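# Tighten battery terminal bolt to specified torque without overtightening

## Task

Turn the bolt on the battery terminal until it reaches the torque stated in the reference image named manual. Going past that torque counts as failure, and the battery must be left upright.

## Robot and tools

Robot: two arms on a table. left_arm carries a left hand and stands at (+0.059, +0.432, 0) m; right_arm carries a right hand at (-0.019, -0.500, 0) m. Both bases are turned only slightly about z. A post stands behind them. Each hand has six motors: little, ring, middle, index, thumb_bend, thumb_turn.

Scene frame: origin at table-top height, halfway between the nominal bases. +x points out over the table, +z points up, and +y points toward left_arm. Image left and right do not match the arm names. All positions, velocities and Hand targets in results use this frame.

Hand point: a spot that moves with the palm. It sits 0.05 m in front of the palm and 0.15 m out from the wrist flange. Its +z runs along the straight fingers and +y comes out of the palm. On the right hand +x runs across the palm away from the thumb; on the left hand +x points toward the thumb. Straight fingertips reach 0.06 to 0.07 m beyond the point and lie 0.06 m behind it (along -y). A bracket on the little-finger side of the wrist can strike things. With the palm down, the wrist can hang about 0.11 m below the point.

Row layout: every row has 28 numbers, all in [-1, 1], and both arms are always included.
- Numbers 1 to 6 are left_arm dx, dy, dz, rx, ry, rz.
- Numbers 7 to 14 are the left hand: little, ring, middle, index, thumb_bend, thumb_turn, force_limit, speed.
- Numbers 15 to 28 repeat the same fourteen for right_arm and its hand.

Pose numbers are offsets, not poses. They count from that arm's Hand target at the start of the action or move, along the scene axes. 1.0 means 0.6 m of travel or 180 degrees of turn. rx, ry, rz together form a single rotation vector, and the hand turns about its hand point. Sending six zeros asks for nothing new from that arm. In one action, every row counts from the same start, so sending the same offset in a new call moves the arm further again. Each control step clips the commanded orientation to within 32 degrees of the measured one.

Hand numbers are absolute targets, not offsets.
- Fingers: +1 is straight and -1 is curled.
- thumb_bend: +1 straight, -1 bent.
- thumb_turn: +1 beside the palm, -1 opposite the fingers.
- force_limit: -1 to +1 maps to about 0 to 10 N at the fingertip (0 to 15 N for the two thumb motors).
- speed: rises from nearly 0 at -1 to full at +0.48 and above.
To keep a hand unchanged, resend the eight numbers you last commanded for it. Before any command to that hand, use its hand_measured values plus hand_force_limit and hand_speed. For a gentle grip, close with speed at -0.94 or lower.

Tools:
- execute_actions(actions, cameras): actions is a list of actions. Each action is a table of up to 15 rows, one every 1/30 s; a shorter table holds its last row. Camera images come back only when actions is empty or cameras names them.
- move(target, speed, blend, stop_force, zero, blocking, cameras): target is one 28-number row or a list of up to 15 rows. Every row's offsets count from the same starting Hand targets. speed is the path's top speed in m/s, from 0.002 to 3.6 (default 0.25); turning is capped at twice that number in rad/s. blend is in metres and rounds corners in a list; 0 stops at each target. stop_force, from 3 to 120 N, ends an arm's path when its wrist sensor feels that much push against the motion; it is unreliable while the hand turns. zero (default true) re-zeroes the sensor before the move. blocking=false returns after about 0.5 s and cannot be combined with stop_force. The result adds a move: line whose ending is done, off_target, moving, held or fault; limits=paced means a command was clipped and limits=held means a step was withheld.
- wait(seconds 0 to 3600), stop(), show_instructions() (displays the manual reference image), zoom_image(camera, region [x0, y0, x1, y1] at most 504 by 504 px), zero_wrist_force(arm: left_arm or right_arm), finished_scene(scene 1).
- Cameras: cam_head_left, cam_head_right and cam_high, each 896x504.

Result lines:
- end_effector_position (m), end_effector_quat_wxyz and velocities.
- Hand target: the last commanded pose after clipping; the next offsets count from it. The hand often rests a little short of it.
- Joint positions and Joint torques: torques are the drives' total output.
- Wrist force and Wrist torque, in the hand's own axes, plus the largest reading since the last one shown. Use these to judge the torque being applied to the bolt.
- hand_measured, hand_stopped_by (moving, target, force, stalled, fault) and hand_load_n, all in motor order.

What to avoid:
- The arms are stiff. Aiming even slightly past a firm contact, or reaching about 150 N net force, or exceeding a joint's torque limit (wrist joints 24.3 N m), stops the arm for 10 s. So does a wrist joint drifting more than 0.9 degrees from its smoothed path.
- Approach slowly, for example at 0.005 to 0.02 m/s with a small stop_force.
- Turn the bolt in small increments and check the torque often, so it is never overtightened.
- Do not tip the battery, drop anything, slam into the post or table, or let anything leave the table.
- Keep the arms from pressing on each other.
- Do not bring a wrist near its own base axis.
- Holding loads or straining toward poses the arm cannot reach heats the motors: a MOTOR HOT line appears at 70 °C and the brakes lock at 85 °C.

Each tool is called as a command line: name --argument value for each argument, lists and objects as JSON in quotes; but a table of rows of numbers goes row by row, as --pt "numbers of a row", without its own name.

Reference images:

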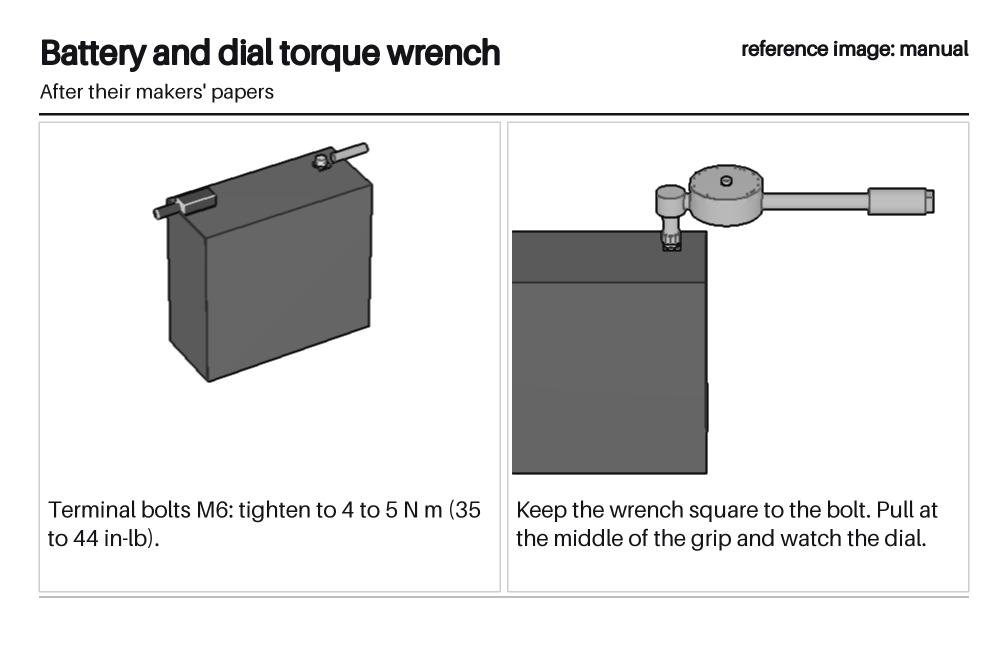

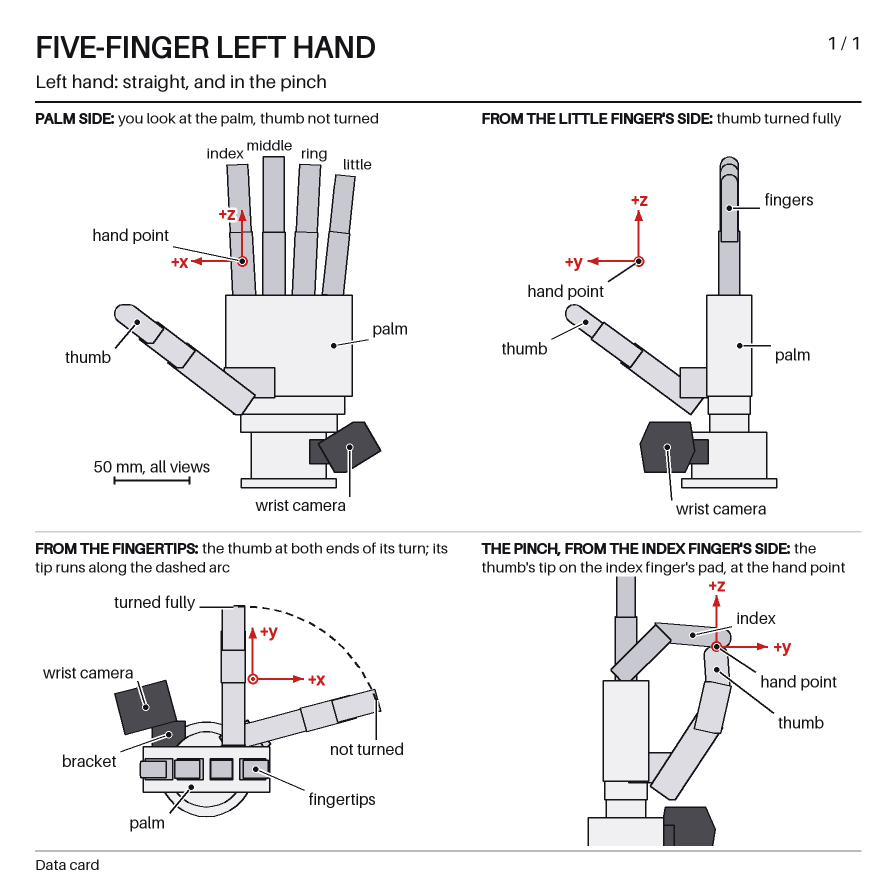

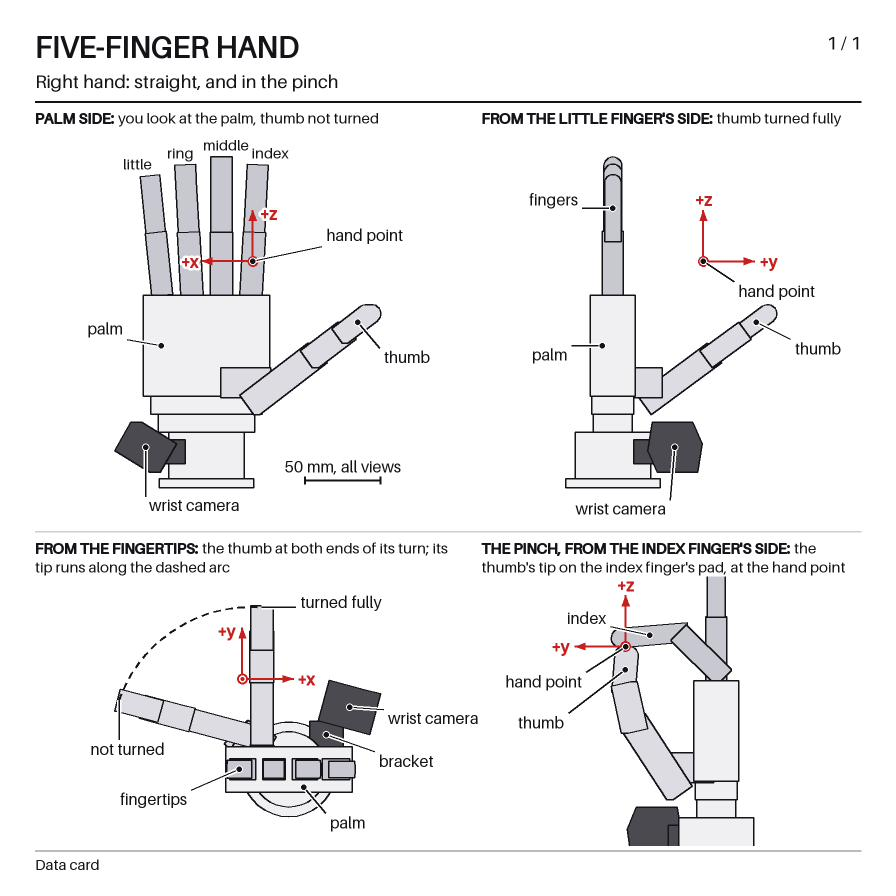

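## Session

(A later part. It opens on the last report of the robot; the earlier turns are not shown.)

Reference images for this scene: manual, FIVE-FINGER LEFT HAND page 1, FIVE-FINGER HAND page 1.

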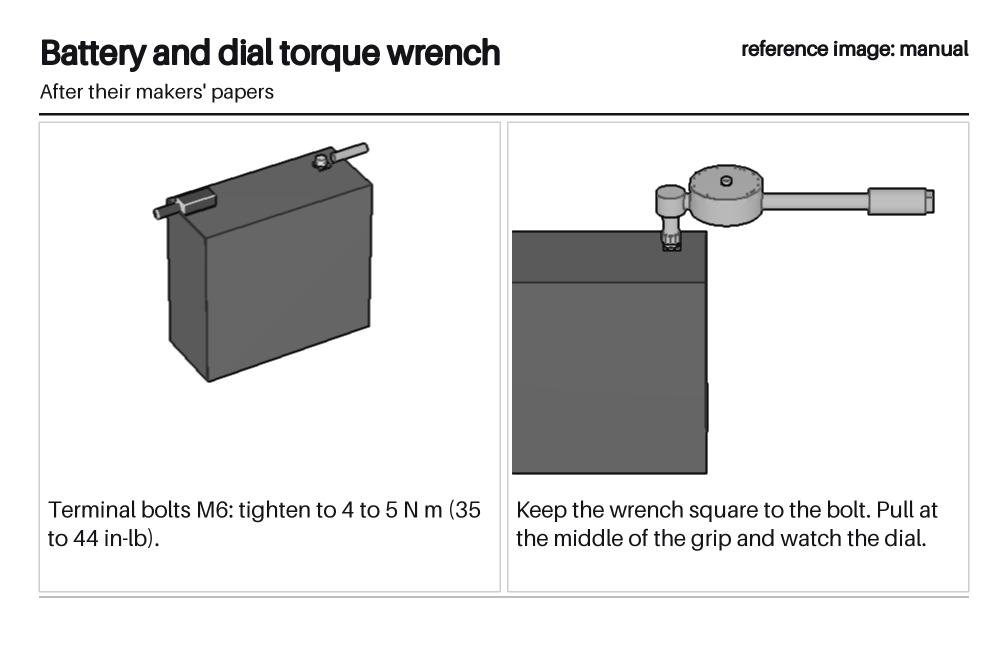

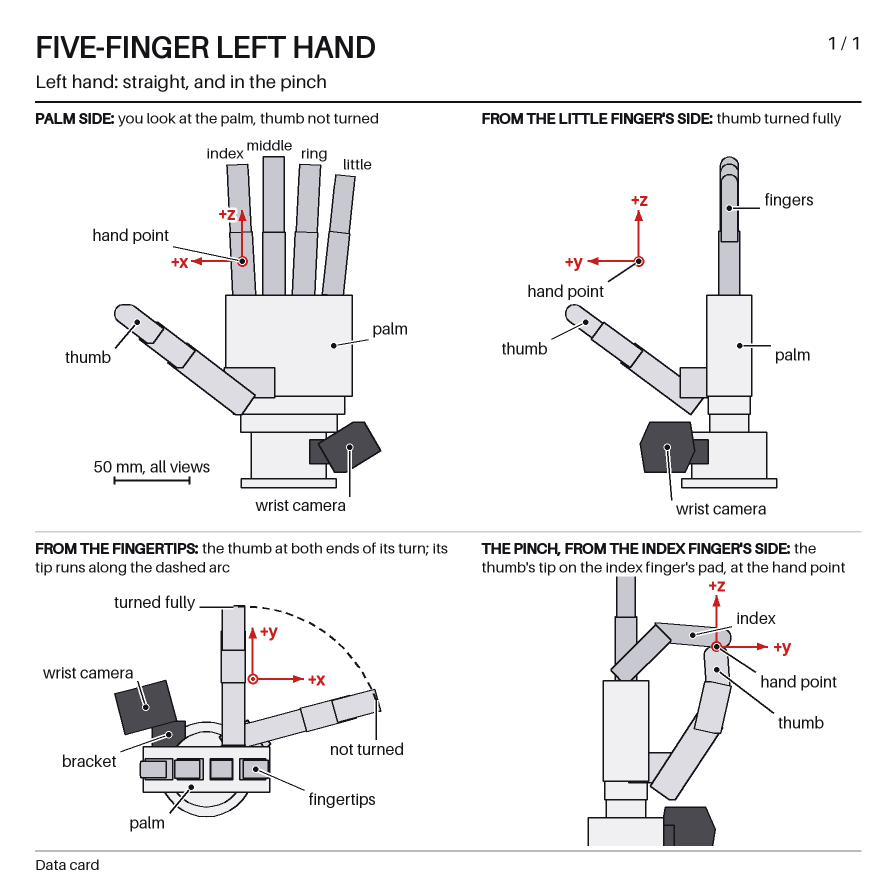

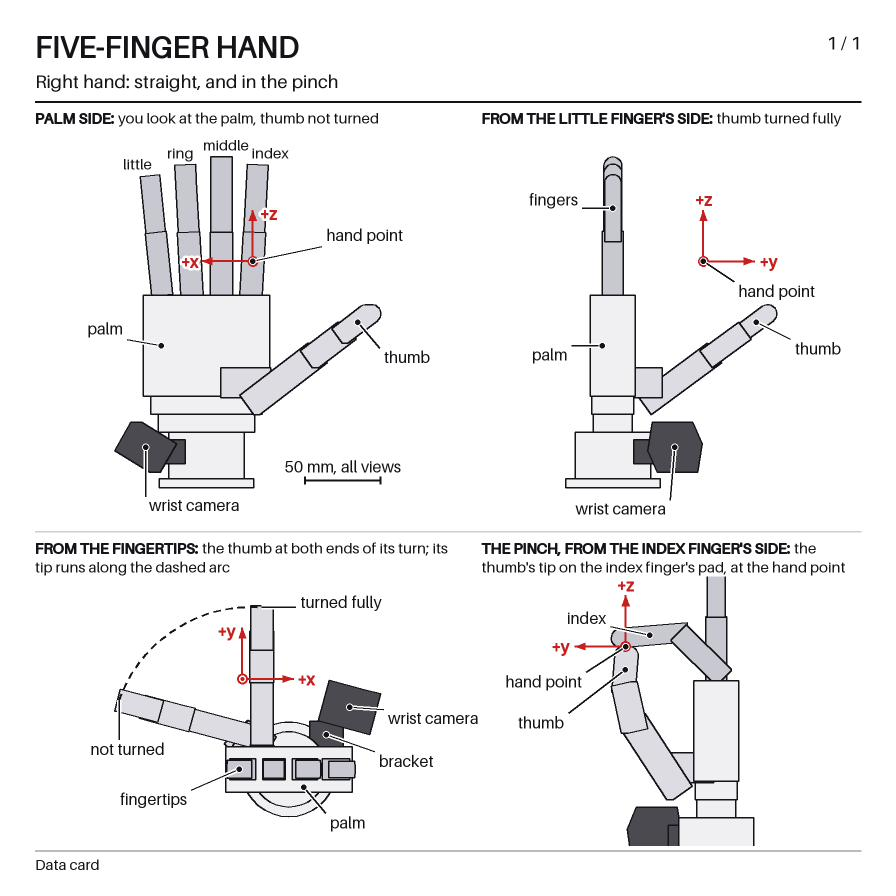

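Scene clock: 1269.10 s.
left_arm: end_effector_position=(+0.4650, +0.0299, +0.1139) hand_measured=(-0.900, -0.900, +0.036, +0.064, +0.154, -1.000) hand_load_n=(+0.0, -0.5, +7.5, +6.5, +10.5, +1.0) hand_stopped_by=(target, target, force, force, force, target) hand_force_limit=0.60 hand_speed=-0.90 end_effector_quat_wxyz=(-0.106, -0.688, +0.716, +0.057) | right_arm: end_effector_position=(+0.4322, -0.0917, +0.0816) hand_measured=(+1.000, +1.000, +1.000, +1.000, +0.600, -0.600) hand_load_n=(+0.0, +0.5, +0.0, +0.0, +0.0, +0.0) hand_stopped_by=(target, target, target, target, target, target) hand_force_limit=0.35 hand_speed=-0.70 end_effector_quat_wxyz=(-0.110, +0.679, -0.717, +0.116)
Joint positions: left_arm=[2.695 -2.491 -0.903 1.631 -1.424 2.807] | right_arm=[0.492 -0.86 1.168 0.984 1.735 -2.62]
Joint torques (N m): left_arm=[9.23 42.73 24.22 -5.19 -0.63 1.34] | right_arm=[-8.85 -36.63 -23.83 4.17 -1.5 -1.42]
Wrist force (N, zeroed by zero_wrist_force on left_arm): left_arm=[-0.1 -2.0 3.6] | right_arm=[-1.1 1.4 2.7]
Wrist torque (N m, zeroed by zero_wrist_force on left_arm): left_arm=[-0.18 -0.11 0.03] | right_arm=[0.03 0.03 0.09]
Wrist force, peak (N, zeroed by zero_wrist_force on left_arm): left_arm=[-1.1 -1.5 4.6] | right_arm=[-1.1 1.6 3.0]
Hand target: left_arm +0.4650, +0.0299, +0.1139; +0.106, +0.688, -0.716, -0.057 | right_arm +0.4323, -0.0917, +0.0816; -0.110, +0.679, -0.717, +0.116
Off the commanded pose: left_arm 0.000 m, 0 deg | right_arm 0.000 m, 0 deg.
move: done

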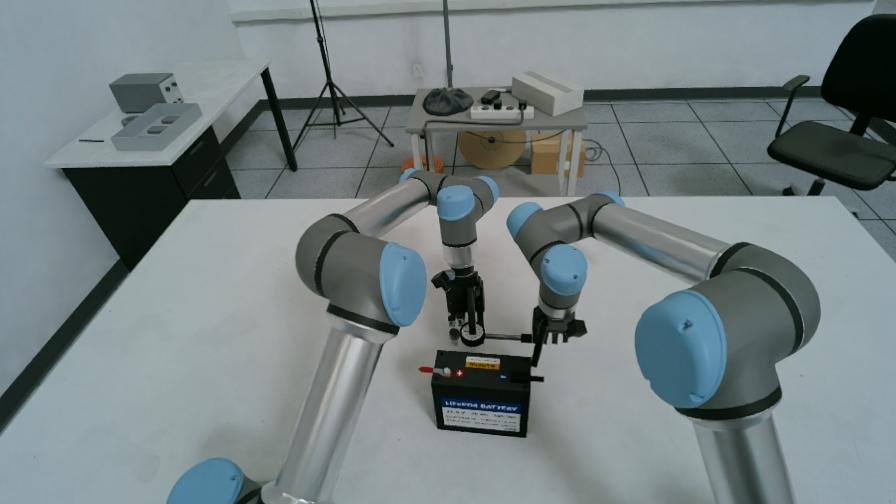

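move --pt "0 0 0 0 0 0 -0.9 -0.9 -0.5 -0.5 -0.1 -1 0.6 -0.9 0.01 0 0.05 0 0 0 1 1 1 1 0.6 -0.6 0.35 -0.7" --pt "0 0 0 0 0 0 -0.9 -0.9 -0.5 -0.5 -0.1 -1 0.6 -0.9 0.01 0 0.25 0 0 0 1 1 1 1 0.6 -0.6 0.35 -0.7" --pt "0 0 0 0 0 0 -0.9 -0.9 -0.5 -0.5 -0.1 -1 0.6 -0.9 -0.05 -0.3 0.3 0 0 0 1 1 1 1 0.6 -0.6 0.35 -0.7" --speed '[0.02,0.06,0.15]' --blend '[0.005,0.03,0.0]' --cameras '["cam_head_left","cam_high","cam_head_right"]'

zoom_image --camera "cam_head_left" --region '[420, 280, 620, 400]'

zoom_image --camera "cam_high" --region '[360, 60, 540, 210]'

Scene clock: 1275.07 s.
left_arm: end_effector_position=(+0.4650, +0.0299, +0.1139) hand_measured=(-0.900, -0.900, +0.036, +0.064, +0.154, -1.000) hand_load_n=(+0.0, +0.0, +7.5, +6.5, +10.5, +1.5) hand_stopped_by=(target, target, force, force, force, target) hand_force_limit=0.60 hand_speed=-0.90 end_effector_quat_wxyz=(-0.106, -0.688, +0.716, +0.057) | right_arm: end_effector_position=(+0.4023, -0.2716, +0.2616) hand_measured=(+1.000, +1.000, +1.000, +1.000, +0.600, -0.600) hand_load_n=(+0.0, +0.0, +0.0, +0.0, +0.0, +0.0) hand_stopped_by=(target, target, target, target, target, target) hand_force_limit=0.35 hand_speed=-0.70 end_effector_quat_wxyz=(-0.110, +0.679, -0.717, +0.116)
Joint positions: left_arm=[2.695 -2.491 -0.903 1.631 -1.424 2.807] | right_arm=[0.162 -1.268 1.316 1.207 1.638 -2.938]
Joint torques (N m): left_arm=[7.29 43.3 20.06 -5.29 0.58 1.07] | right_arm=[-5.93 -43.9 -11.79 -0.82 -1.67 -1.37]
Wrist force (N, zeroed by zero_wrist_force on left_arm): left_arm=[0.0 -1.7 3.6] | right_arm=[-1.2 1.3 2.4]
Wrist torque (N m, zeroed by zero_wrist_force on left_arm): left_arm=[-0.12 -0.12 0.03] | right_arm=[0.03 0.06 0.08]
Wrist force, peak (N, zeroed by zero_wrist_force on left_arm): left_arm=[0.1 -1.8 4.1] | right_arm=[-1.4 1.5 2.9]
Hand target: left_arm +0.4650, +0.0299, +0.1139; +0.106, +0.688, -0.716, -0.057 | right_arm +0.4023, -0.2717, +0.2616; -0.110, +0.679, -0.717, +0.116
Off the commanded pose: left_arm 0.000 m, 0 deg | right_arm 0.000 m, 0 deg.
move: done

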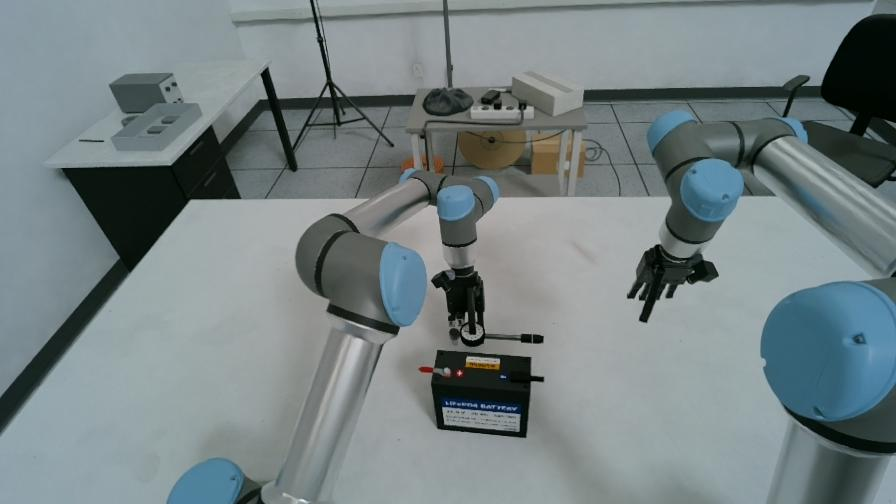

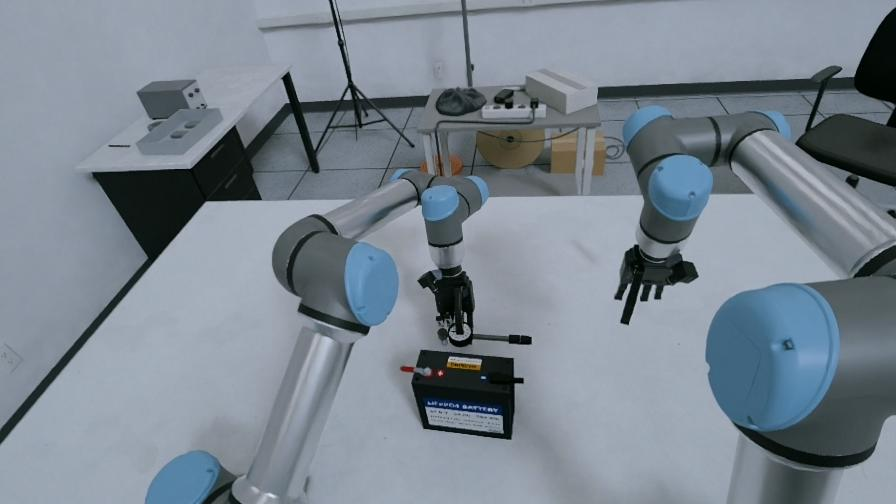

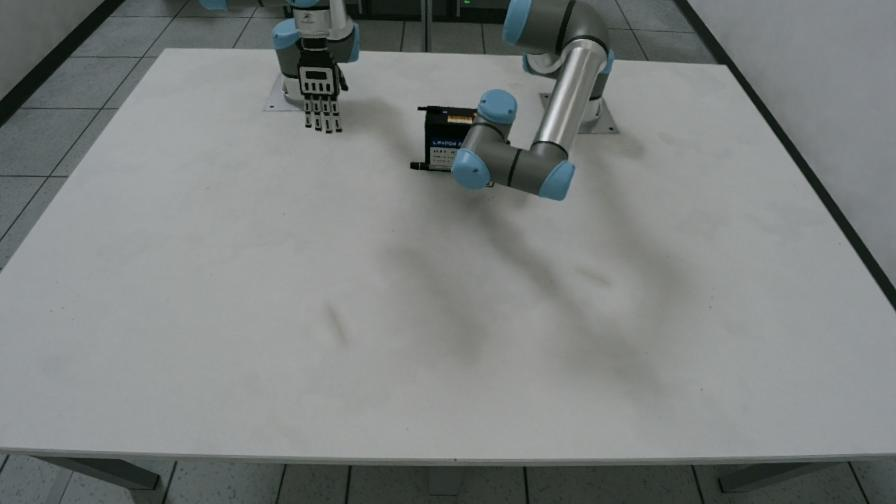

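Scaled by 2.520 from the camera's image (finer frame: 1280x720).

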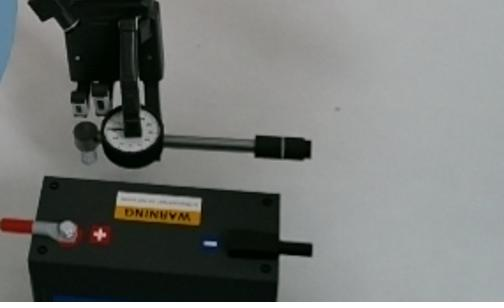

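Scaled by 2.800 from the camera's image (finer frame: 1280x720).

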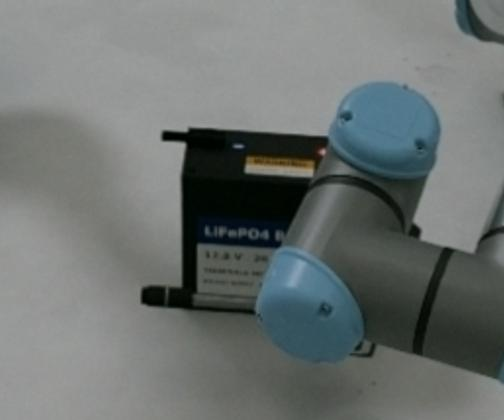

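move --pt "0.075 0.13 0.02 0 0 0 -0.9 -0.9 -0.5 -0.5 -0.1 -1 0.6 -0.9 0 0 0 0 0 0 1 1 1 1 0.6 -0.6 0.35 -0.7" --pt "0.075 0.13 0.02 0.039 -0.167 0 -0.9 -0.9 -0.5 -0.5 -0.1 -1 0.6 -0.9 0 0 0 0 0 0 1 1 1 1 0.6 -0.6 0.35 -0.7" --speed '[0.05,0.05]' --cameras '["all"]'

zoom_image --camera "cam_head_left" --region '[380, 250, 560, 380]'

zoom_image --camera "cam_high" --region '[360, 80, 560, 230]'

Scene clock: 1283.87 s.
left_arm: end_effector_position=(+0.5100, +0.1079, +0.1259) hand_measured=(-0.900, -0.900, +0.036, +0.064, +0.154, -1.000) hand_load_n=(+0.0, -0.5, +7.0, +6.0, +11.0, +1.0) hand_stopped_by=(target, target, force, force, force, target) hand_force_limit=0.60 hand_speed=-0.90 end_effector_quat_wxyz=(+0.125, -0.685, +0.714, -0.080) | right_arm: end_effector_position=(+0.4023, -0.2717, +0.2616) hand_measured=(+1.000, +1.000, +1.000, +1.000, +0.600, -0.600) hand_load_n=(+0.0, +0.0, +0.0, +0.0, +0.0, +0.0) hand_stopped_by=(target, target, target, target, target, target) hand_force_limit=0.35 hand_speed=-0.70 end_effector_quat_wxyz=(-0.110, +0.679, -0.717, +0.116)
Joint positions: left_arm=[2.717 -2.167 -1.245 2.094 -1.727 2.838] | right_arm=[0.161 -1.268 1.316 1.207 1.638 -2.938]
Joint torques (N m): left_arm=[-8.88 49.36 12.37 0.68 -3.08 -1.5] | right_arm=[-6.73 -43.78 -12.02 -0.85 -1.76 -1.28]
Wrist force (N, zeroed by zero_wrist_force on left_arm): left_arm=[0.9 3.0 3.8] | right_arm=[-0.9 1.4 2.4]
Wrist torque (N m, zeroed by zero_wrist_force on left_arm): left_arm=[0.20 -0.15 0.13] | right_arm=[0.04 0.02 0.10]
Wrist force, peak (N, zeroed by zero_wrist_force on left_arm): left_arm=[0.7 3.2 3.8] | right_arm=[-1.1 1.6 2.8]
Hand target: left_arm +0.5100, +0.1079, +0.1259; -0.125, +0.685, -0.714, +0.080 | right_arm +0.4023, -0.2717, +0.2616; -0.110, +0.679, -0.717, +0.116
Off the commanded pose: left_arm 0.000 m, 0 deg | right_arm 0.000 m, 0 deg.
move: done

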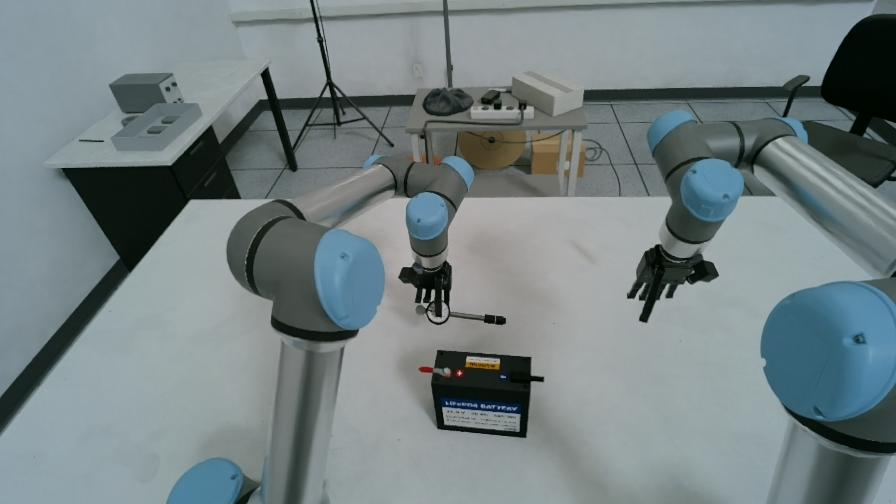

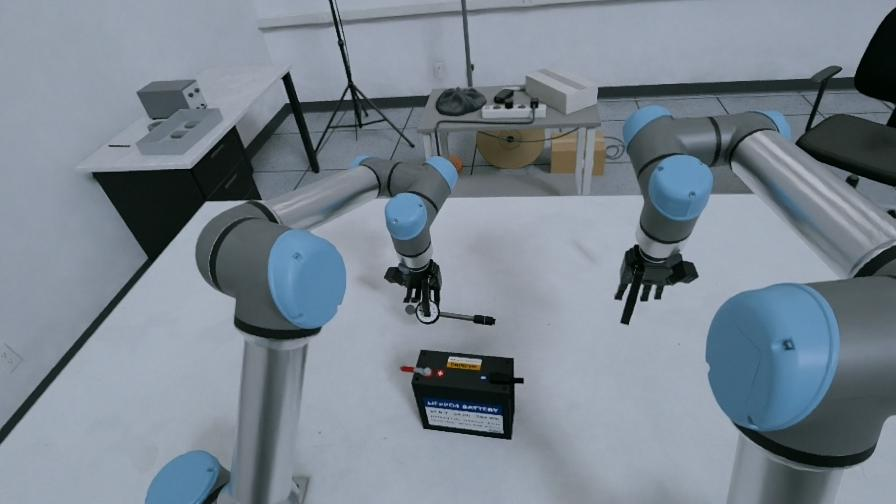

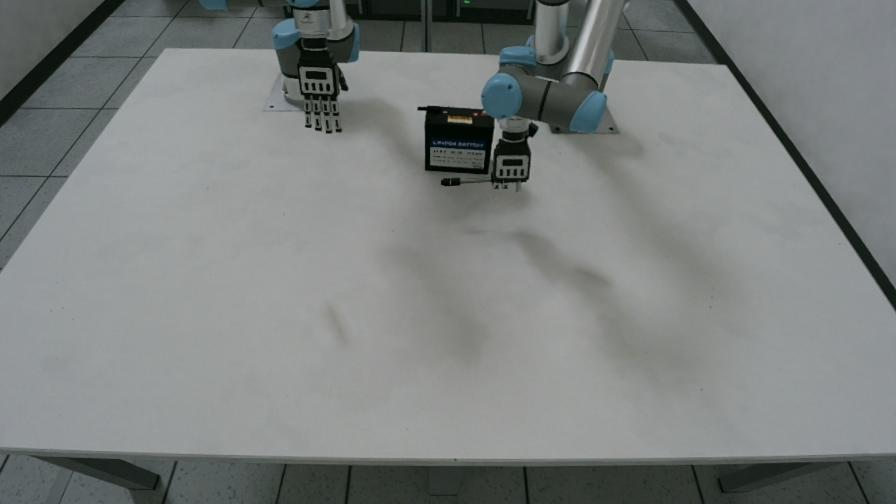

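Scaled by 2.800 from the camera's image (finer frame: 1280x720).

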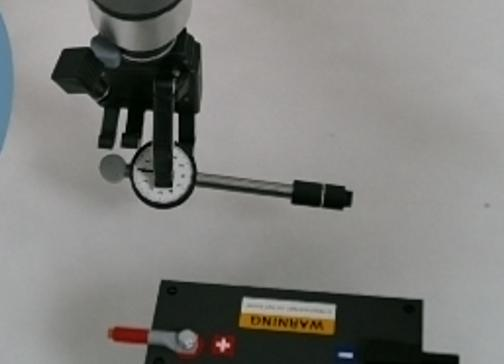

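Scaled by 2.520 from the camera's image (finer frame: 1280x720).

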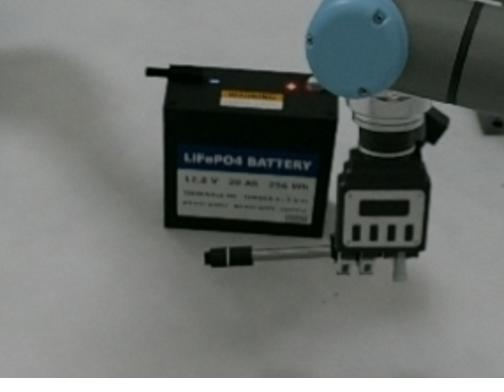

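move --target '[0,0,-0.083,0,0,0,-0.9,-0.9,-0.5,-0.5,-0.1,-1,0.6,-0.9,0,0,0,0,0,0,1,1,1,1,0.6,-0.6,0.35,-0.7]' --speed 0.03 --cameras '["cam_head_left","cam_high"]'

zoom_image --camera "cam_head_left" --region '[380, 250, 560, 380]'

zoom_image --camera "cam_high" --region '[410, 110, 570, 230]'

Scene clock: 1286.40 s.
left_arm: end_effector_position=(+0.5100, +0.1079, +0.0762) hand_measured=(-0.900, -0.900, +0.036, +0.064, +0.154, -1.000) hand_load_n=(+0.0, -0.5, +7.0, +6.0, +11.0, +1.0) hand_stopped_by=(target, target, force, force, force, target) hand_force_limit=0.60 hand_speed=-0.90 end_effector_quat_wxyz=(+0.125, -0.685, +0.714, -0.080) | right_arm: end_effector_position=(+0.4023, -0.2717, +0.2616) hand_measured=(+1.000, +1.000, +1.000, +1.000, +0.600, -0.600) hand_load_n=(+0.0, +0.0, +0.0, +0.0, +0.0, +0.0) hand_stopped_by=(target, target, target, target, target, target) hand_force_limit=0.35 hand_speed=-0.70 end_effector_quat_wxyz=(-0.110, +0.679, -0.717, +0.116)
Joint positions: left_arm=[2.717 -2.206 -1.314 2.203 -1.728 2.838] | right_arm=[0.161 -1.268 1.316 1.207 1.638 -2.938]
Joint torques (N m): left_arm=[-7.9 33.72 11.29 0.59 -2.56 -1.23] | right_arm=[-5.06 -44.16 -12.01 -0.93 -1.7 -1.45]
Wrist force (N, zeroed by zero_wrist_force on left_arm): left_arm=[0.7 3.1 4.0] | right_arm=[-1.3 1.4 2.6]
Wrist torque (N m, zeroed by zero_wrist_force on left_arm): left_arm=[0.20 -0.11 0.10] | right_arm=[0.03 0.07 0.08]
Wrist force, peak (N, zeroed by zero_wrist_force on left_arm): left_arm=[0.7 3.2 4.1] | right_arm=[-1.5 1.6 2.5]
Hand target: left_arm +0.5100, +0.1079, +0.0761; -0.125, +0.685, -0.714, +0.080 | right_arm +0.4023, -0.2717, +0.2616; -0.110, +0.679, -0.717, +0.116
Off the commanded pose: left_arm 0.000 m, 0 deg | right_arm 0.000 m, 0 deg.
move: done

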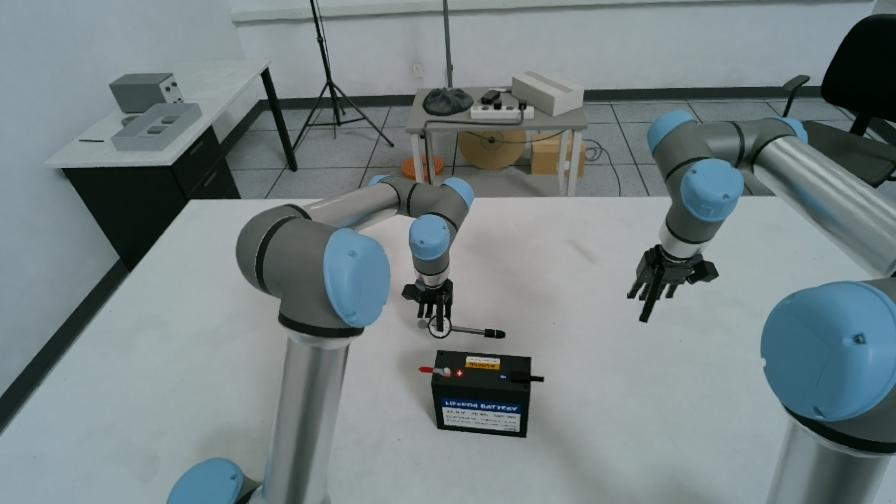

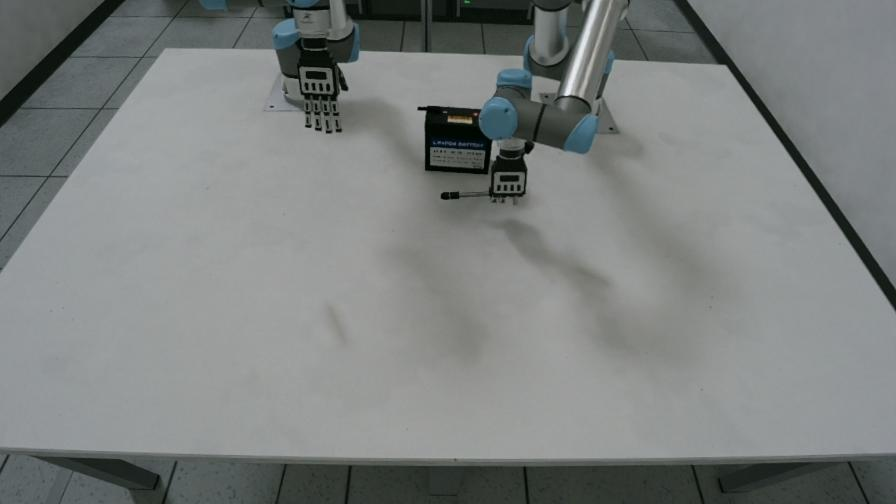

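Scaled by 2.800 from the camera's image (finer frame: 1280x720).

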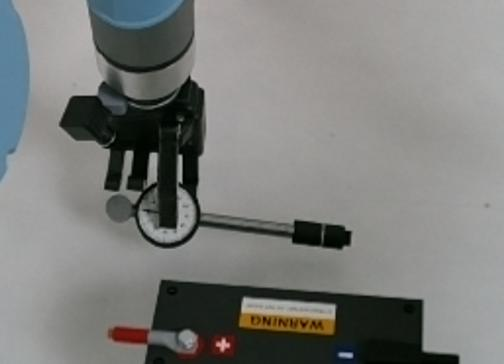

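Scaled by 3.150 from the camera's image (finer frame: 1280x720).

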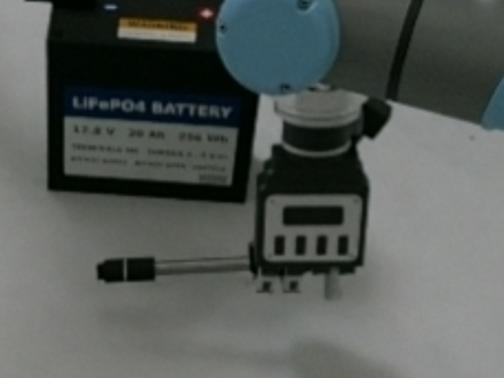

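move --target '[0,0,-0.08,0,0,0,-0.9,-0.9,-0.5,-0.5,-0.1,-1,0.6,-0.9,0,0,0,0,0,0,1,1,1,1,0.6,-0.6,0.35,-0.7]' --speed 0.006 --stop_force 4 --cameras '["cam_head_left","cam_high"]'

zoom_image --camera "cam_head_left" --region '[380, 270, 560, 400]'

zoom_image --camera "cam_high" --region '[410, 110, 570, 230]'

Scene clock: 1295.03 s.
left_arm: end_effector_position=(+0.5100, +0.1079, +0.0340) hand_measured=(-0.900, -0.900, +0.036, +0.064, +0.154, -1.000) hand_load_n=(+0.0, -1.0, +7.0, +3.5, +11.0, +1.5) hand_stopped_by=(target, target, force, force, force, target) hand_force_limit=0.60 hand_speed=-0.90 end_effector_quat_wxyz=(+0.125, -0.685, +0.714, -0.080) | right_arm: end_effector_position=(+0.4023, -0.2717, +0.2616) hand_measured=(+1.000, +1.000, +1.000, +1.000, +0.600, -0.600) hand_load_n=(+0.0, +0.0, +0.0, +0.0, +0.0, +0.0) hand_stopped_by=(target, target, target, target, target, target) hand_force_limit=0.35 hand_speed=-0.70 end_effector_quat_wxyz=(-0.110, +0.679, -0.717, +0.116)
Joint positions: left_arm=[2.717 -2.248 -1.36 2.291 -1.728 2.838] | right_arm=[0.161 -1.268 1.316 1.207 1.638 -2.938]
Joint torques (N m): left_arm=[0.58 49.07 26.77 -4.26 2.47 0.48] | right_arm=[-5.6 -42.37 -13.27 -0.89 -1.74 -1.52]
Wrist force (N, zeroed by zero_wrist_force on left_arm): left_arm=[-1.0 2.0 0.1] | right_arm=[-1.0 1.4 2.3]
Wrist torque (N m, zeroed by zero_wrist_force on left_arm): left_arm=[0.21 -0.03 0.05] | right_arm=[0.04 0.04 0.10]
Wrist force, peak (N, zeroed by zero_wrist_force on left_arm): left_arm=[0.5 3.3 4.1] | right_arm=[-1.2 1.7 2.6]
Hand target: left_arm +0.5100, +0.1079, +0.0340; -0.125, +0.685, -0.714, +0.080 (not the last commanded pose) | right_arm +0.4023, -0.2717, +0.2616; -0.110, +0.679, -0.717, +0.116
Off the commanded pose: left_arm 0.006 m, 0 deg | right_arm 0.000 m, 0 deg.
move: contact (left_arm)

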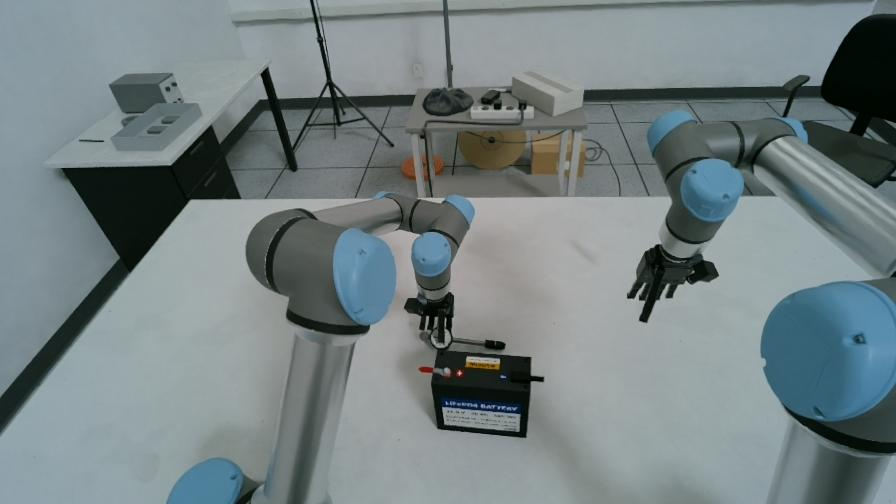

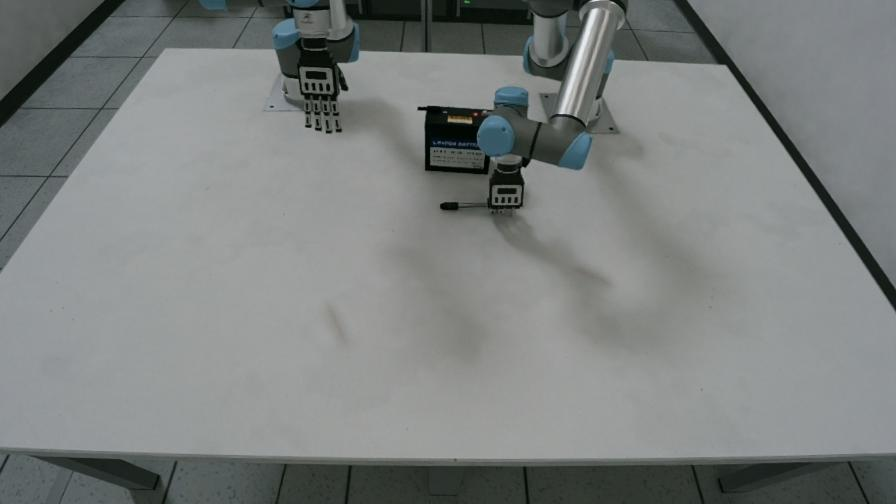

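Scaled by 2.800 from the camera's image (finer frame: 1280x720).

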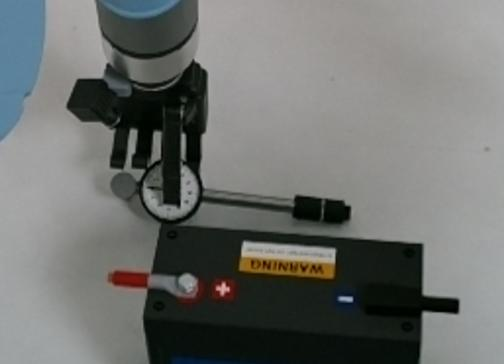

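Scaled by 3.150 from the camera's image (finer frame: 1280x720).

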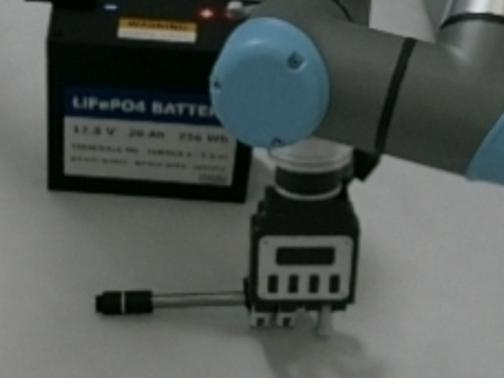

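move --target '[0,0,-0.001,0,0,0,-0.9,-0.9,-0.5,-0.5,-0.1,-1,0.6,-0.9,0,0,0,0,0,0,1,1,1,1,0.6,-0.6,0.35,-0.7]' --speed 0.005

zoom_image --camera "cam_head_left" --region '[410, 310, 520, 370]'

Scene clock: 1296.10 s.
left_arm: end_effector_position=(+0.5100, +0.1079, +0.0334) hand_measured=(-0.900, -0.900, +0.036, +0.064, +0.154, -1.000) hand_load_n=(+0.0, -1.5, +6.0, +1.5, +11.5, +1.0) hand_stopped_by=(target, target, force, force, force, target) hand_force_limit=0.60 hand_speed=-0.90 end_effector_quat_wxyz=(+0.125, -0.685, +0.714, -0.080) | right_arm: end_effector_position=(+0.4023, -0.2717, +0.2616) hand_measured=(+1.000, +1.000, +1.000, +1.000, +0.600, -0.600) hand_load_n=(-0.5, +0.0, +0.0, +0.0, +0.0, +0.0) hand_stopped_by=(target, target, target, target, target, target) hand_force_limit=0.35 hand_speed=-0.70 end_effector_quat_wxyz=(-0.110, +0.679, -0.717, +0.116)
Joint positions: left_arm=[2.717 -2.248 -1.36 2.292 -1.728 2.838] | right_arm=[0.161 -1.268 1.316 1.207 1.638 -2.938]
Joint torques (N m): left_arm=[0.52 28.2 8.51 2.29 2.46 0.54] | right_arm=[-4.63 -43.68 -11.48 -0.71 -1.66 -1.49]
Wrist force (N, zeroed by zero_wrist_force on left_arm): left_arm=[-1.9 2.2 -8.8] | right_arm=[-0.9 1.5 2.5]
Wrist torque (N m, zeroed by zero_wrist_force on left_arm): left_arm=[0.38 -0.18 0.06] | right_arm=[0.04 0.02 0.10]
Wrist force, peak (N, zeroed by zero_wrist_force on left_arm): left_arm=[-1.9 2.2 -8.8] | right_arm=[-1.4 1.6 2.5]
Hand target: left_arm +0.5100, +0.1079, +0.0334; -0.125, +0.685, -0.714, +0.080 | right_arm +0.4023, -0.2717, +0.2616; -0.110, +0.679, -0.717, +0.116
Off the commanded pose: left_arm 0.000 m, 0 deg | right_arm 0.000 m, 0 deg.
move: done

Scaled by 4.582 from the camera's image (finer frame: 1280x720).
This view is cut from an older image: the scene may have changed since it was taken.

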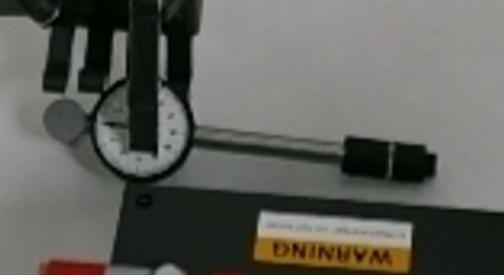

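move --target '[0,0,0.0008,0,0,0,-0.9,-0.9,-0.5,-0.5,-0.1,-1,0.6,-0.9,0,0,0,0,0,0,1,1,1,1,0.6,-0.6,0.35,-0.7]' --speed 0.005

move --target '[0,0,0,0,0,0,-0.9,-0.9,-0.5,-0.5,0.22,-1,0.6,-0.92,0,0,0,0,0,0,1,1,1,1,0.6,-0.6,0.35,-0.7]' --speed 0.005 --cameras '["cam_head_left","cam_high"]'

zoom_image --camera "cam_head_left" --region '[410, 310, 520, 370]'

Scene clock: 1297.00 s.
left_arm: end_effector_position=(+0.5100, +0.1079, +0.0338) hand_measured=(-0.900, -0.900, +0.036, +0.064, +0.154, -1.000) hand_load_n=(+0.0, -0.5, +6.5, +2.0, +11.5, +1.5) hand_stopped_by=(target, target, force, force, force, target) hand_force_limit=0.60 hand_speed=-0.90 end_effector_quat_wxyz=(+0.125, -0.685, +0.714, -0.080) | right_arm: end_effector_position=(+0.4023, -0.2717, +0.2616) hand_measured=(+1.000, +1.000, +1.000, +1.000, +0.600, -0.600) hand_load_n=(+0.0, +0.0, +0.5, +0.0, -0.5, +0.0) hand_stopped_by=(target, target, target, target, target, target) hand_force_limit=0.35 hand_speed=-0.70 end_effector_quat_wxyz=(-0.110, +0.679, -0.717, +0.116)
Joint positions: left_arm=[2.717 -2.248 -1.36 2.291 -1.728 2.838] | right_arm=[0.161 -1.268 1.316 1.207 1.638 -2.938]
Joint torques (N m): left_arm=[0.59 48.38 26.53 -3.77 2.45 0.47] | right_arm=[-5.42 -44.54 -12.58 -0.65 -1.77 -1.37]
Wrist force (N, zeroed by zero_wrist_force on left_arm): left_arm=[-0.6 2.9 -1.7] | right_arm=[-1.3 1.4 2.1]
Wrist torque (N m, zeroed by zero_wrist_force on left_arm): left_arm=[0.19 -0.09 0.12] | right_arm=[0.06 0.08 0.08]
Wrist force, peak (N, zeroed by zero_wrist_force on left_arm): left_arm=[-1.8 2.4 -9.9] | right_arm=[-1.2 1.6 2.6]
Hand target: left_arm +0.5100, +0.1079, +0.0338; -0.125, +0.685, -0.714, +0.080 | right_arm +0.4023, -0.2717, +0.2616; -0.110, +0.679, -0.717, +0.116
Off the commanded pose: left_arm 0.000 m, 0 deg | right_arm 0.000 m, 0 deg.
move: done

Scene clock: 1297.83 s.
left_arm: end_effector_position=(+0.5100, +0.1079, +0.0338) hand_measured=(-0.900, -0.900, +0.036, +0.064, +0.220, -1.000) hand_load_n=(+0.0, -0.5, +4.5, +0.5, +1.0, +0.0) hand_stopped_by=(target, target, force, force, target, target) hand_force_limit=0.60 hand_speed=-0.92 end_effector_quat_wxyz=(+0.125, -0.685, +0.714, -0.080) | right_arm: end_effector_position=(+0.4023, -0.2717, +0.2616) hand_measured=(+1.000, +1.000, +1.000, +1.000, +0.600, -0.600) hand_load_n=(+0.0, +0.0, +0.0, +0.0, +0.0, +0.0) hand_stopped_by=(target, target, target, target, target, target) hand_force_limit=0.35 hand_speed=-0.70 end_effector_quat_wxyz=(-0.110, +0.679, -0.717, +0.116)
Joint positions: left_arm=[2.717 -2.248 -1.36 2.291 -1.728 2.838] | right_arm=[0.161 -1.268 1.316 1.207 1.638 -2.938]
Joint torques (N m): left_arm=[0.35 49.92 26.32 -4.05 2.53 0.54] | right_arm=[-5.87 -43.43 -11.92 -0.96 -1.56 -1.05]
Wrist force (N, zeroed by zero_wrist_force on left_arm): left_arm=[0.6 1.7 2.8] | right_arm=[-1.1 1.5 2.3]
Wrist torque (N m, zeroed by zero_wrist_force on left_arm): left_arm=[0.05 -0.08 0.13] | right_arm=[0.07 0.05 0.10]
Wrist force, peak (N, zeroed by zero_wrist_force on left_arm): left_arm=[0.2 1.8 3.2] | right_arm=[-1.3 1.4 2.5]
Hand target: left_arm +0.5100, +0.1079, +0.0338; -0.125, +0.685, -0.714, +0.080 | right_arm +0.4023, -0.2717, +0.2616; -0.110, +0.679, -0.717, +0.116
Off the commanded pose: left_arm 0.000 m, 0 deg | right_arm 0.000 m, 0 deg.
move: done

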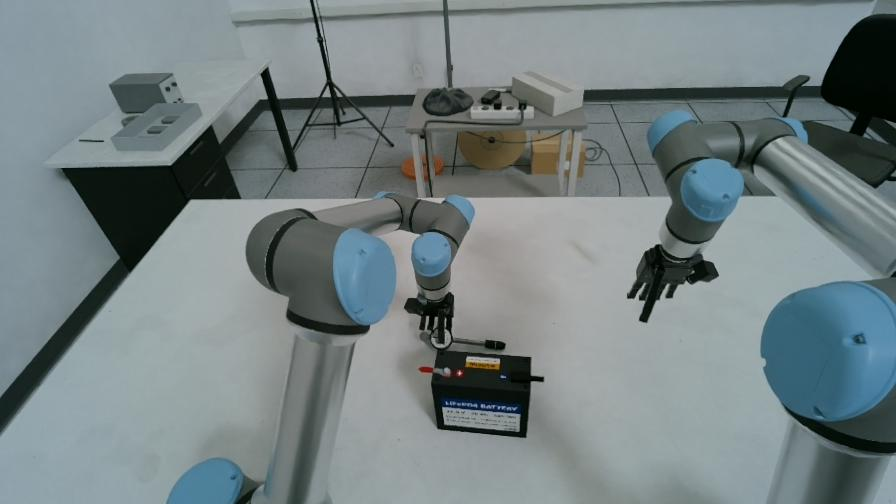

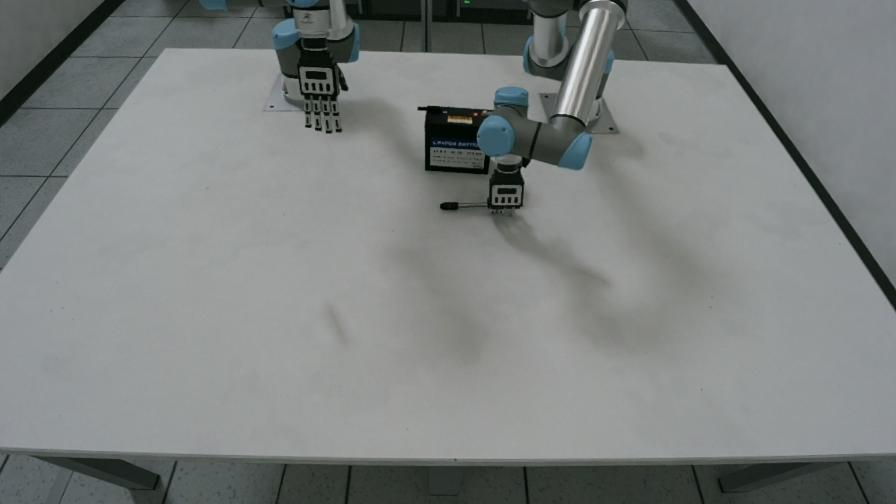

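Scaled by 4.582 from the camera's image (finer frame: 1280x720).

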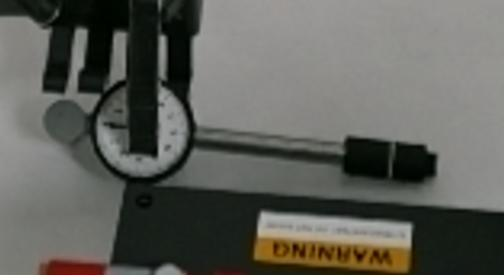

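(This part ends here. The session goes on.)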